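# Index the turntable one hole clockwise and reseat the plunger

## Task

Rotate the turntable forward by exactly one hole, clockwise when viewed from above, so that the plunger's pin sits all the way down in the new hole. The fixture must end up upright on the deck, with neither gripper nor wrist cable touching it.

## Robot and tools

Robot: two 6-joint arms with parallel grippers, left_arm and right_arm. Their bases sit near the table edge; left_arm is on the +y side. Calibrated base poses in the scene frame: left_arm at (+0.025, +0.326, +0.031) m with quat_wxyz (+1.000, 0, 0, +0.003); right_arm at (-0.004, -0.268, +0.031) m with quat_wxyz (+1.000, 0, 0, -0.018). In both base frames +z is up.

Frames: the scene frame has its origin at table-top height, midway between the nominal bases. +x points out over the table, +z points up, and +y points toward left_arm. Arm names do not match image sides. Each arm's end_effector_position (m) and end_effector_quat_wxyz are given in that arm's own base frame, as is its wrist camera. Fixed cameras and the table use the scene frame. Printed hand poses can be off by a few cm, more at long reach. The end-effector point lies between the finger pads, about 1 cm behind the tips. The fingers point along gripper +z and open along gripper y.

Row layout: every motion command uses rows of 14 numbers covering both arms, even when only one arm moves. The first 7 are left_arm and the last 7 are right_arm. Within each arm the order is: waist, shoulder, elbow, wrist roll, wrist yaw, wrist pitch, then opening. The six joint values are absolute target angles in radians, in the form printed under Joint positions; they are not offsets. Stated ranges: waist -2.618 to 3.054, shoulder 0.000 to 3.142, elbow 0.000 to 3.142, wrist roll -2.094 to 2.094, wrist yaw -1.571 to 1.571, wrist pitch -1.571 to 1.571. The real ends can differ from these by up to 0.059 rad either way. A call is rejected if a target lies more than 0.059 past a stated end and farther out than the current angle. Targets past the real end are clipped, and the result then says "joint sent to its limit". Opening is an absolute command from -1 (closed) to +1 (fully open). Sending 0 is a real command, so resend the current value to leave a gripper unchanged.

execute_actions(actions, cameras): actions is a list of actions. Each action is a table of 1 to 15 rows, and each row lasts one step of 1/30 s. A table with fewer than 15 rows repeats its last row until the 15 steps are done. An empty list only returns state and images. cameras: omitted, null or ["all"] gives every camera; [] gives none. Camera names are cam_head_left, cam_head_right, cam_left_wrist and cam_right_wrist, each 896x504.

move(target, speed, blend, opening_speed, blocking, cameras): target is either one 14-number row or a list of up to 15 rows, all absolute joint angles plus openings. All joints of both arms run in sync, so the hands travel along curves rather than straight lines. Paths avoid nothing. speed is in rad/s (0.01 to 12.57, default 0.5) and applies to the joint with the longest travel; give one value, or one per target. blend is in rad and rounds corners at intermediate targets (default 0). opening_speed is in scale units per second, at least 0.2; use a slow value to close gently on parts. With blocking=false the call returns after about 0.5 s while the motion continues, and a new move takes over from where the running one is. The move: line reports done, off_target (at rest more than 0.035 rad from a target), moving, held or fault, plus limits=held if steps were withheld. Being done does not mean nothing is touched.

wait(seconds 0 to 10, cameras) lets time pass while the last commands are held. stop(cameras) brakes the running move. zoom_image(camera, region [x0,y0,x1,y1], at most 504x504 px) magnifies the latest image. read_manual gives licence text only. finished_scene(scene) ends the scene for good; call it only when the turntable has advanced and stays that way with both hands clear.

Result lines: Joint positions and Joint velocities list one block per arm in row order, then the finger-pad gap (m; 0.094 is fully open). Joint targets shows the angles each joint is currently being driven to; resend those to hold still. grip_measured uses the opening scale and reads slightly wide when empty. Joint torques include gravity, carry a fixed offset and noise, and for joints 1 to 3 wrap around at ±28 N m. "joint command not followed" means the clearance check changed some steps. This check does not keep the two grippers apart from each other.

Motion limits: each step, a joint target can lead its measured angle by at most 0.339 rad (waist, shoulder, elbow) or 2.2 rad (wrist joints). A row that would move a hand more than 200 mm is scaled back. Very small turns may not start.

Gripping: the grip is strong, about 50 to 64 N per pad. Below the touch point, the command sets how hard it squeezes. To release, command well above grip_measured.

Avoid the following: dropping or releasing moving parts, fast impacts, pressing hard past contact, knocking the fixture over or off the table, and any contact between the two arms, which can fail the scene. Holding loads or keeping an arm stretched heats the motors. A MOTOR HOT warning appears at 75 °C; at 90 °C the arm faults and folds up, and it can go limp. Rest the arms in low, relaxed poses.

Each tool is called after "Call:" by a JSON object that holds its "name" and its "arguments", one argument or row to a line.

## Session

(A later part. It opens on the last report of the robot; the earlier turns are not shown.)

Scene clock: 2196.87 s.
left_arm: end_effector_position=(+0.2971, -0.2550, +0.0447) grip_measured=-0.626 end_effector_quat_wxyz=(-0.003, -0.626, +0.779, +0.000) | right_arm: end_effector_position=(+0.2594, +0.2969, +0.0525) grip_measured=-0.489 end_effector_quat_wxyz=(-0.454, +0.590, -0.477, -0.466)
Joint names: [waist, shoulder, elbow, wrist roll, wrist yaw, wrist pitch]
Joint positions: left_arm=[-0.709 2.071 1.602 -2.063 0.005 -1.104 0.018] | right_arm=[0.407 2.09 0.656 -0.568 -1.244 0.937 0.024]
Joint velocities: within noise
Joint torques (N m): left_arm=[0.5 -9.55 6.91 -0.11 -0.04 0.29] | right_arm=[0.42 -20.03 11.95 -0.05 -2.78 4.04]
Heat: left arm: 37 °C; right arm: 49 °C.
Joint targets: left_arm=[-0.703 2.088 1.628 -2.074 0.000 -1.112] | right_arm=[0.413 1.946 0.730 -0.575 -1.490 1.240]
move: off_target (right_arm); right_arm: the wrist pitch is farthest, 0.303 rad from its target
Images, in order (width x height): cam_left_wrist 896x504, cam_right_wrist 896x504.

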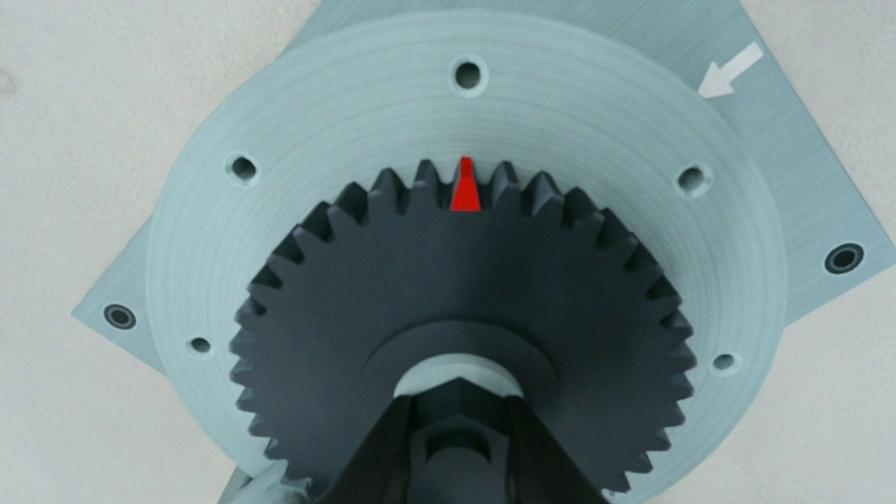

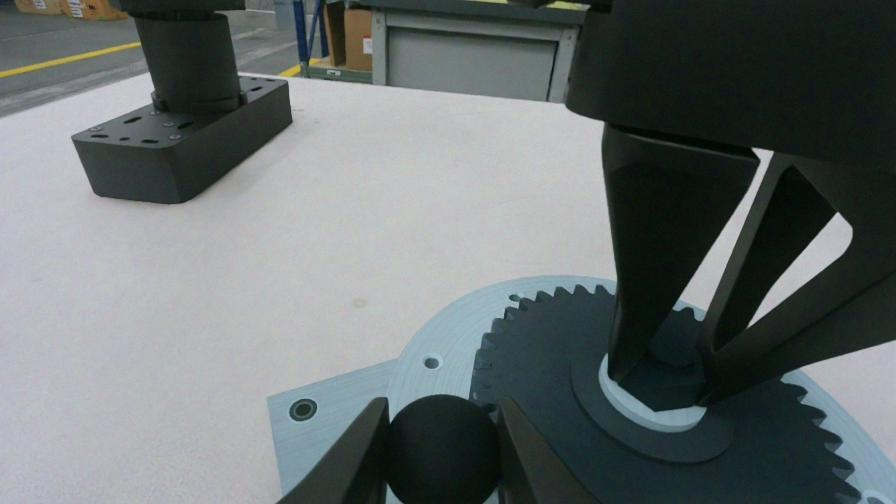

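Call:
{"name": "move", "arguments": {
  "target": [-0.703,2.088,1.628,-1.80,0,-1.112,-0.9,0.413,1.955,0.725,-0.575,-1.47,1.21,-0.9],
  "speed": 0.2,
  "cameras": ["cam_right_wrist","cam_left_wrist"]
}}

Scene clock: 2205.07 s.
left_arm: end_effector_position=(+0.2971, -0.2550, +0.0447) grip_measured=-0.626 end_effector_quat_wxyz=(-0.003, -0.525, +0.851, +0.000) | right_arm: end_effector_position=(+0.2594, +0.2969, +0.0523) grip_measured=-0.489 end_effector_quat_wxyz=(-0.454, +0.590, -0.478, -0.466)
Joint names: [waist, shoulder, elbow, wrist roll, wrist yaw, wrist pitch]
Joint positions: left_arm=[-0.709 2.071 1.602 -1.814 0.005 -1.104 0.018] | right_arm=[0.407 2.09 0.656 -0.568 -1.244 0.936 0.024]
Joint velocities: within noise
Joint torques (N m): left_arm=[0.53 -9.57 6.93 0.17 -0.05 0.3] | right_arm=[0.43 -19.28 11.45 -0.06 -2.57 3.78]
Heat: left arm: 37 °C; right arm: 57 °C.
Joint targets: left_arm=[-0.703 2.088 1.628 -1.800 0.000 -1.112] | right_arm=[0.413 1.955 0.725 -0.575 -1.470 1.210]
move: off_target (right_arm); right_arm: the wrist pitch is farthest, 0.274 rad from its target
Images, in order (width x height): cam_left_wrist 896x504, cam_right_wrist 896x504.

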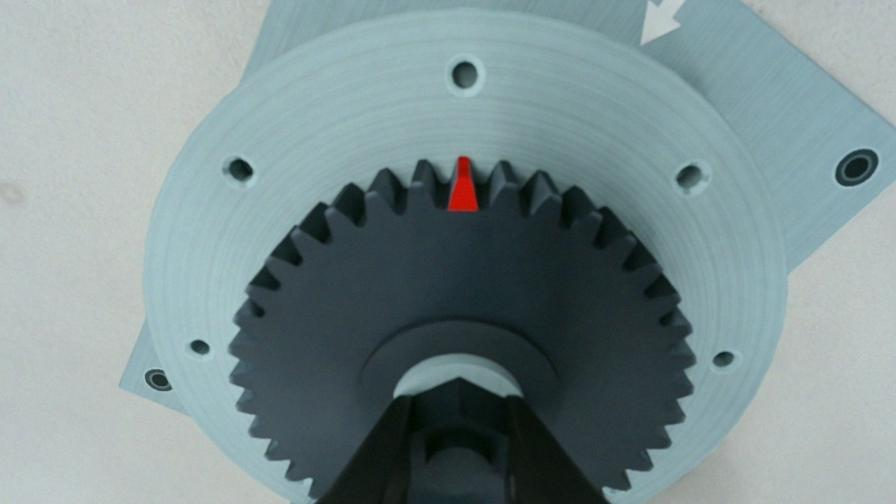

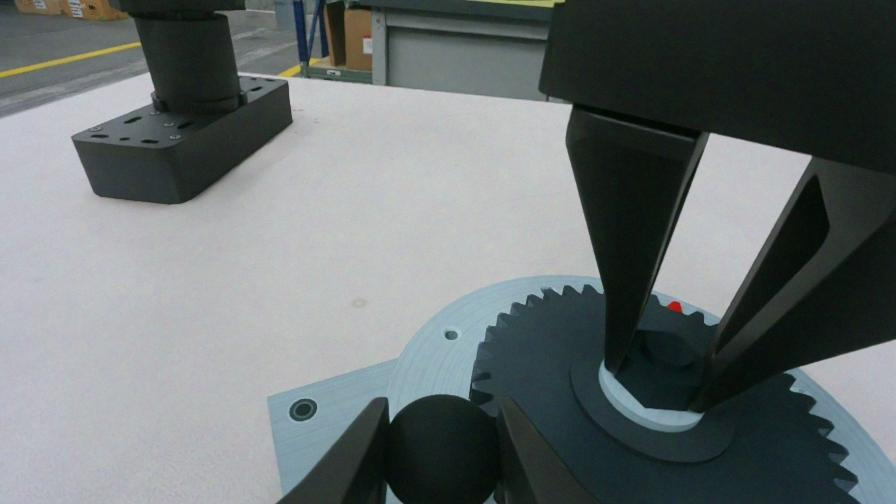

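Call:
{"name": "move", "arguments": {
  "target": [
    [-0.703,2.088,1.628,-1.256,0,-1.112,-0.9,0.413,1.955,0.725,-0.575,-1.47,1.21,-0.9],
    [-0.703,2.088,1.628,-1.256,0,-1.112,-0.9,0.413,2.10,0.67,-0.575,-1.228,0.868,-0.9]
  ],
  "speed": [0.3,0.15],
  "cameras": ["cam_right_wrist","cam_left_wrist"]
}}

Call:
{"name": "zoom_image", "arguments": {
  "camera": "cam_right_wrist",
  "region": [270, 224, 620, 504]
}}

Call:
{"name": "zoom_image", "arguments": {
  "camera": "cam_left_wrist",
  "region": [100, 0, 600, 504]
}}

Scene clock: 2226.57 s.
left_arm: end_effector_position=(+0.2971, -0.2550, +0.0447) grip_measured=-0.626 end_effector_quat_wxyz=(-0.003, -0.275, +0.961, -0.001) | right_arm: end_effector_position=(+0.2602, +0.2955, +0.0439) grip_measured=-0.489 end_effector_quat_wxyz=(-0.439, +0.582, -0.502, -0.465)
Joint names: [waist, shoulder, elbow, wrist roll, wrist yaw, wrist pitch]
Joint positions: left_arm=[-0.709 2.071 1.602 -1.267 0.005 -1.104 0.018] | right_arm=[0.407 2.09 0.656 -0.57 -1.218 0.881 0.024]
Joint velocities: within noise
Joint torques (N m): left_arm=[0.49 -9.57 6.91 0.15 -0.06 0.31] | right_arm=[0.44 -7.58 5.96 -0.03 -0.39 1.17]
Heat: left arm: 37 °C; right arm: 62 °C.
Joint targets: left_arm=[-0.703 2.088 1.628 -1.256 0.000 -1.112] | right_arm=[0.413 2.100 0.670 -0.575 -1.228 0.868]
move: done
Images, in order (width x height): cam_left_wrist 896x504, cam_right_wrist 896x504.

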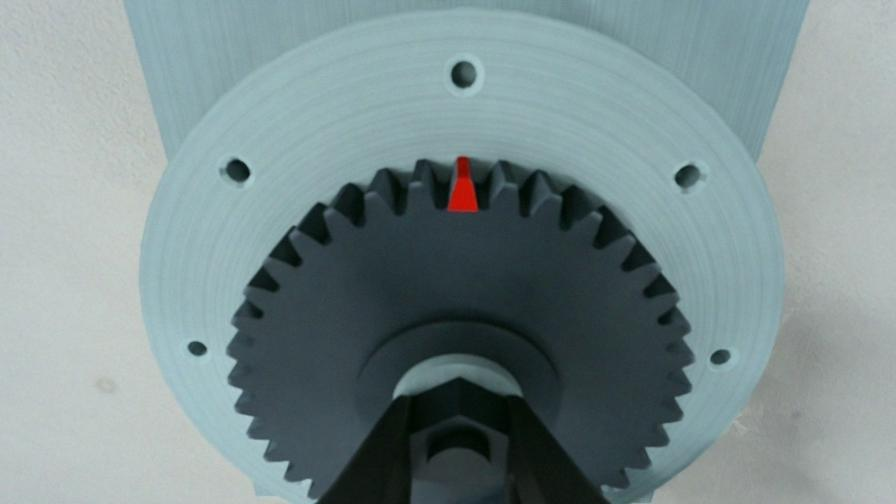

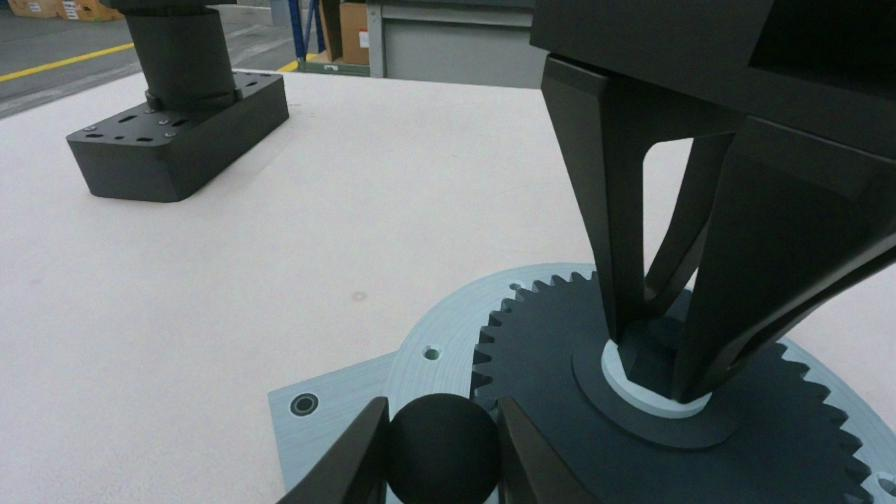

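Scaled by 1.440 from the camera's 896x504 image, which has a finer 1280x720 frame.

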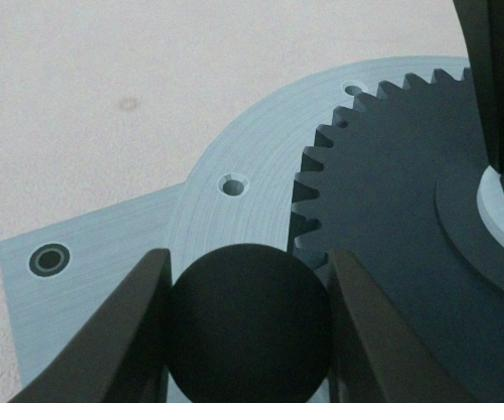

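Scaled by 1.000.

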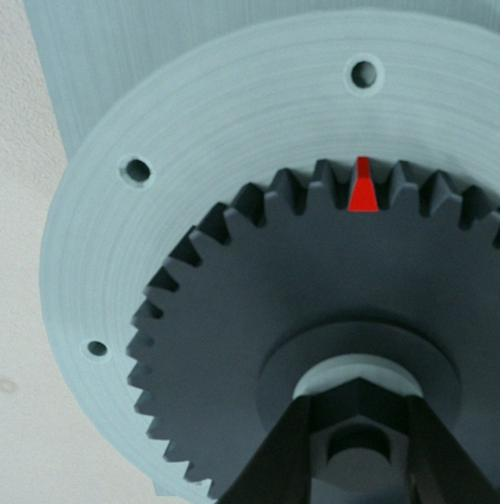

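Call:
{"name": "move", "arguments": {
  "target": [
    [-0.703,2.088,1.628,-1.256,0,-1.112,-0.9,0.413,2.10,0.67,-0.575,-1.228,0.875,-0.1],
    [-0.703,2.088,1.628,-1.256,0,-1.112,-0.9,0.3526,2.031,0.604,-0.58,-1.22,0.825,-0.1],
    [-0.703,2.088,1.628,-1.256,0,-1.112,-0.9,0.283,1.952,0.525,-0.58,-1.22,0.83,-0.1]
  ],
  "speed": [0.3,0.3,0.4],
  "opening_speed": 0.6,
  "cameras": ["cam_right_wrist","cam_left_wrist"]
}}

Call:
{"name": "zoom_image", "arguments": {
  "camera": "cam_right_wrist",
  "region": [320, 280, 520, 480]
}}

Scene clock: 2243.40 s.
left_arm: end_effector_position=(+0.2971, -0.2550, +0.0447) grip_measured=-0.626 end_effector_quat_wxyz=(-0.003, -0.275, +0.961, -0.001) | right_arm: end_effector_position=(+0.2640, +0.2529, +0.0513) grip_measured=-0.102 end_effector_quat_wxyz=(-0.452, +0.544, -0.550, -0.444)
Joint names: [waist, shoulder, elbow, wrist roll, wrist yaw, wrist pitch]
Joint positions: left_arm=[-0.709 2.071 1.602 -1.267 0.005 -1.104 0.018] | right_arm=[0.287 1.975 0.534 -0.571 -1.212 0.844 0.042]
Joint velocities: within noise
Joint torques (N m): left_arm=[0.49 -9.55 6.91 0.14 -0.05 0.31] | right_arm=[-0.54 -9.16 3.71 -0.06 -0.38 1.12]
Heat: left arm: 37 °C; right arm: 49 °C.
Joint targets: left_arm=[-0.703 2.088 1.628 -1.256 0.000 -1.112] | right_arm=[0.283 1.952 0.525 -0.580 -1.220 0.830]
move: done
Images, in order (width x height): cam_left_wrist 896x504, cam_right_wrist 896x504.

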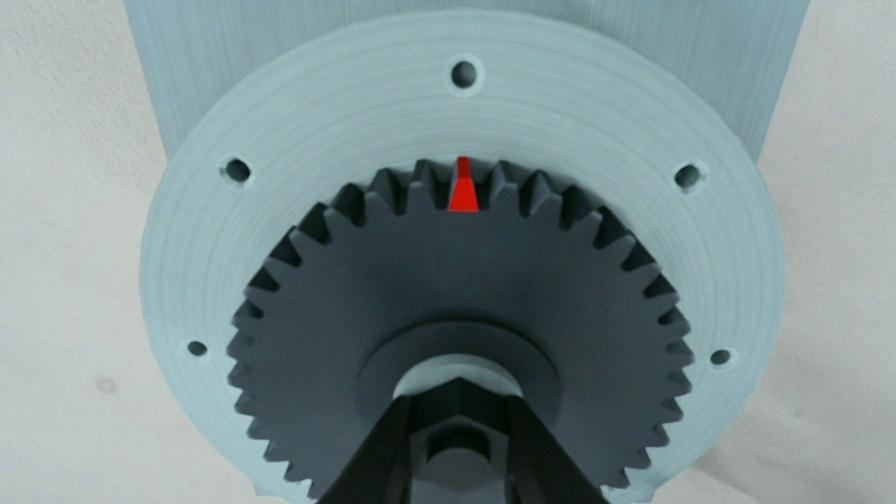

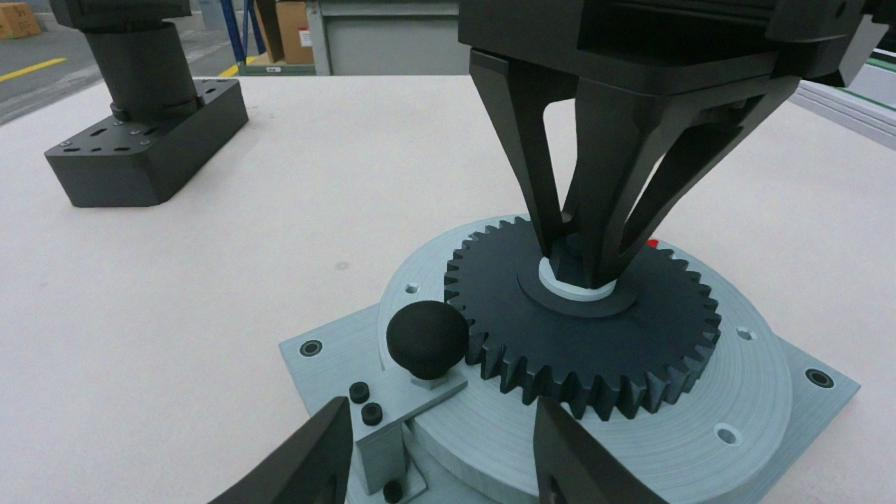

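Scaled by 2.520 from the camera's 896x504 image, which has a finer 1280x720 frame.

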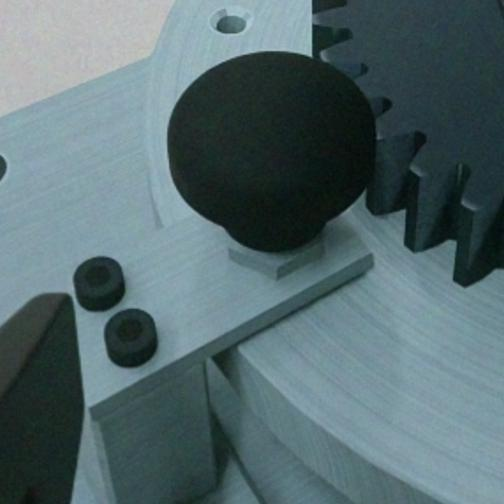

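Call:
{"name": "move", "arguments": {
  "target": [-0.703,2.088,1.628,-1.196,0,-1.112,-0.9,0.287,1.96,0.53,-0.575,-1.215,0.84,-0.1],
  "speed": 0.2,
  "cameras": ["cam_right_wrist","cam_left_wrist"]
}}

Call:
{"name": "zoom_image", "arguments": {
  "camera": "cam_right_wrist",
  "region": [320, 280, 520, 480]
}}

Scene clock: 2257.17 s.
left_arm: end_effector_position=(+0.2972, -0.2551, +0.0447) grip_measured=-0.626 end_effector_quat_wxyz=(-0.003, -0.262, +0.965, -0.001) | right_arm: end_effector_position=(+0.2640, +0.2529, +0.0513) grip_measured=-0.102 end_effector_quat_wxyz=(-0.452, +0.544, -0.550, -0.444)
Joint names: [waist, shoulder, elbow, wrist roll, wrist yaw, wrist pitch]
Joint positions: left_arm=[-0.709 2.071 1.602 -1.239 0.005 -1.103 0.018] | right_arm=[0.287 1.975 0.534 -0.571 -1.212 0.844 0.042]
Joint velocities: within noise
Joint torques (N m): left_arm=[0.5 -9.57 6.91 0.53 -0.05 0.3] | right_arm=[-0.16 -8.51 4.16 -0.03 -0.34 1.2]
Heat: left arm: 37 °C; right arm: 46 °C.
Joint targets: left_arm=[-0.703 2.088 1.628 -1.196 0.000 -1.112] | right_arm=[0.287 1.960 0.530 -0.575 -1.215 0.840]
move: off_target (left_arm); left_arm: the wrist roll is farthest, 0.043 rad from its target
Images, in order (width x height): cam_left_wrist 896x504, cam_right_wrist 896x504.

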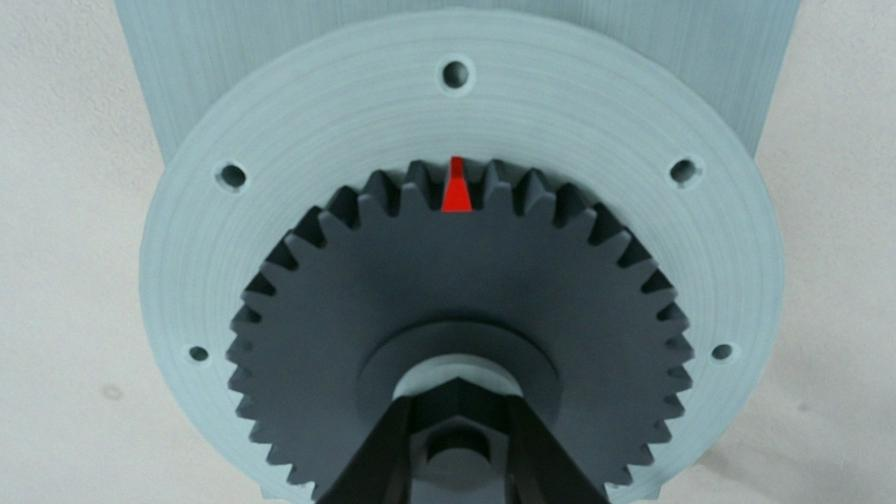

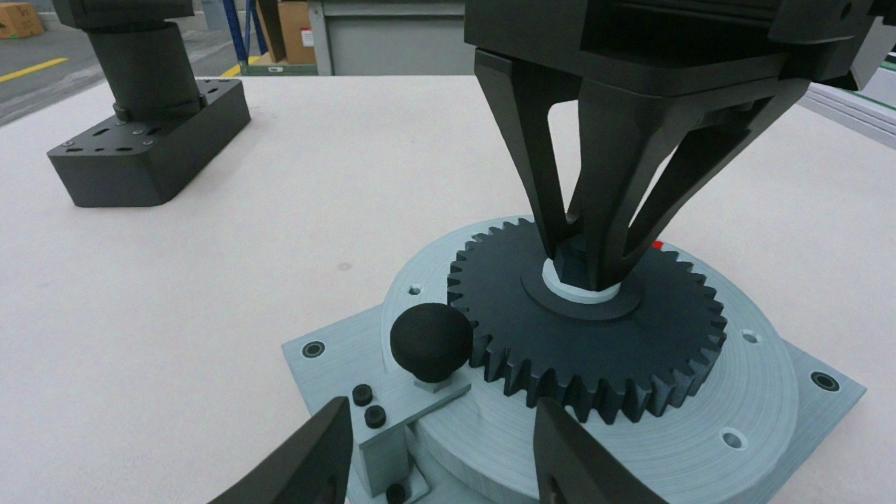

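Scaled by 2.520 from the camera's 896x504 image, which has a finer 1280x720 frame.

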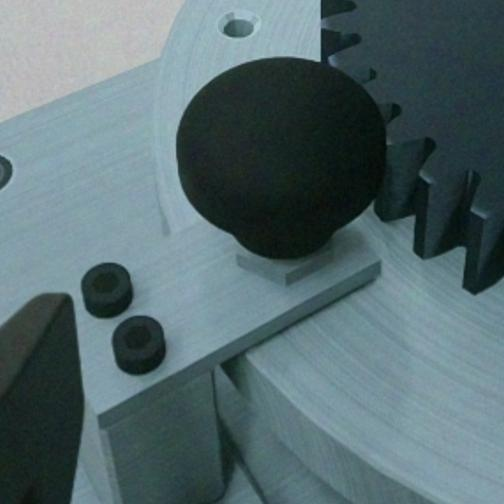

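Call:
{"name": "move", "arguments": {
  "target": [
    [-0.703,2.088,1.628,-1.264,0,-1.112,-0.9,0.2353,1.5639,0.5826,-0.5676,-1.2,0.3813,-0.1],
    [-0.703,2.088,1.628,-1.264,0,-1.112,0.0,0.2353,1.5639,0.5826,-0.5676,-1.2,0.3813,-0.1],
    [-0.703,2.066,1.700,-1.264,0,-1.203,0.0,0.0,1.54,0.40,-0.2,-0.5,0.8,-0.1],
    [-0.703,2.023,1.824,-1.264,0,-1.338,0.0,0.0,1.54,0.20,0.1,0.2,1.2,-0.1],
    [-0.40,1.519,1.60,0,0,-1.0115,0.0,-0.036,1.528,0.193,0.114,0.240,1.243,-0.1]
  ],
  "speed": [0.6,0.4,0.4,0.6,0.9],
  "opening_speed": 0.8
}}

Scene clock: 2282.63 s.
left_arm: end_effector_position=(+0.3633, -0.1549, +0.2577) grip_measured=-0.002 end_effector_quat_wxyz=(+0.296, +0.187, +0.935, -0.064) | right_arm: end_effector_position=(+0.3684, -0.0488, +0.1280) grip_measured=-0.102 end_effector_quat_wxyz=(+0.662, +0.123, +0.737, -0.059)
Joint names: [waist, shoulder, elbow, wrist roll, wrist yaw, wrist pitch]
Joint positions: left_arm=[-0.404 1.54 1.614 -0.011 0.004 -1.03 0.047] | right_arm=[-0.027 1.549 0.202 0.103 0.225 1.227 0.042]
Joint velocities: within noise
Joint torques (N m): left_arm=[0.27 -8.7 4.38 0.14 -0.04 1.77] | right_arm=[-0.95 -6.02 4.9 0.13 0.15 1.9]
Heat: left arm: 38 °C; right arm: 44 °C.
Joint targets: left_arm=[-0.400 1.519 1.600 0.000 0.000 -1.012] | right_arm=[-0.036 1.528 0.193 0.114 0.240 1.243]
move: done

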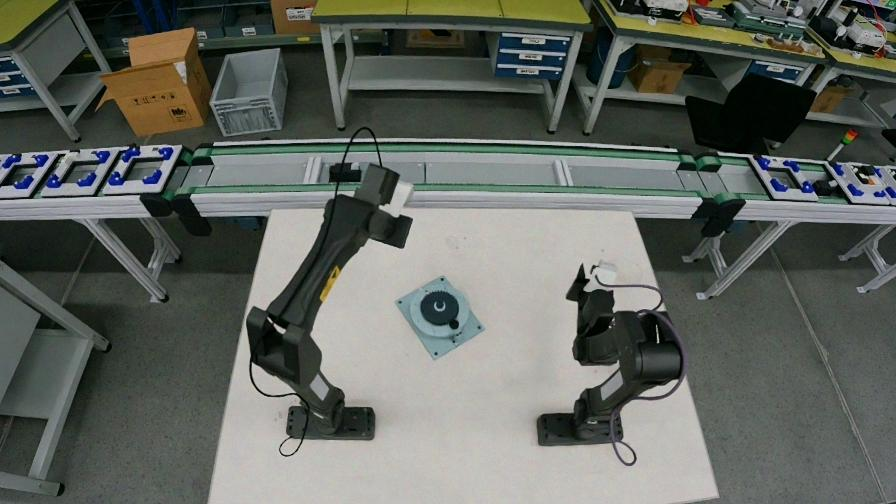

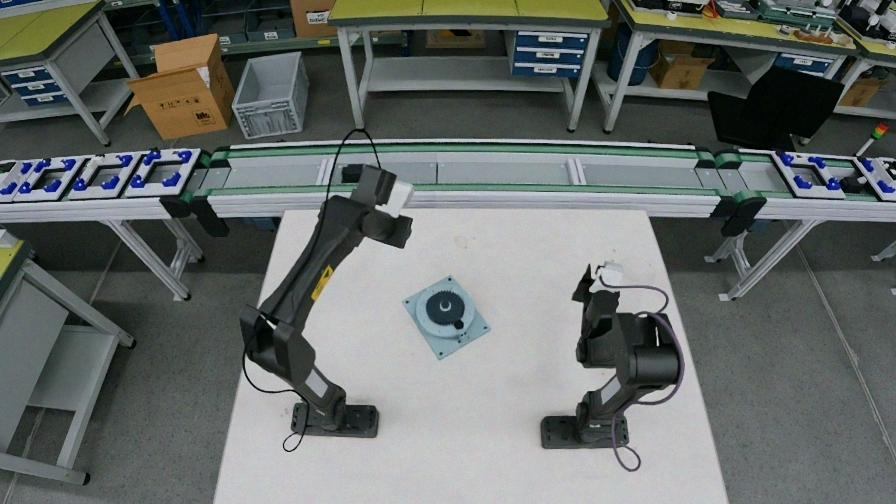

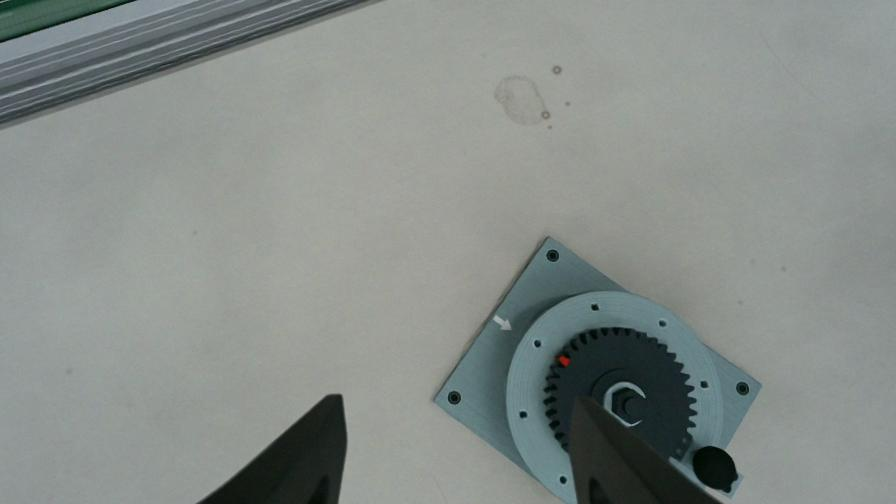

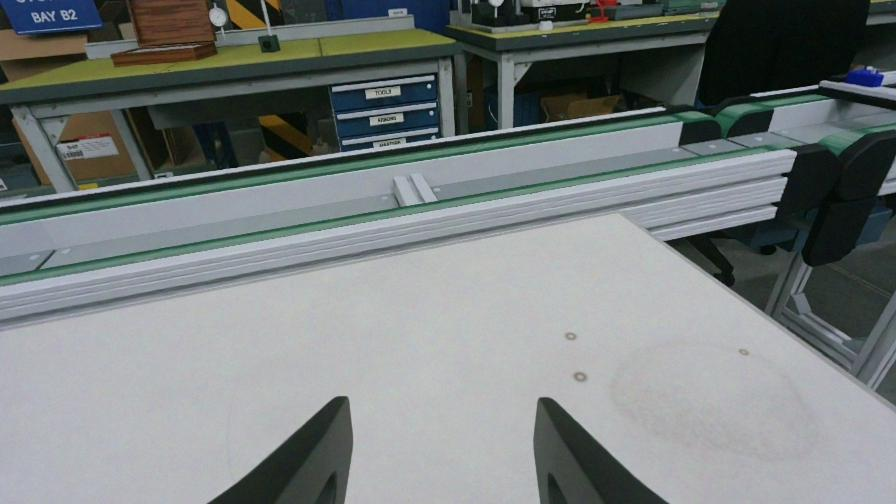

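Call:
{"name": "finished_scene", "arguments": {
  "scene": 1
}}

The scene is finished: the task was done.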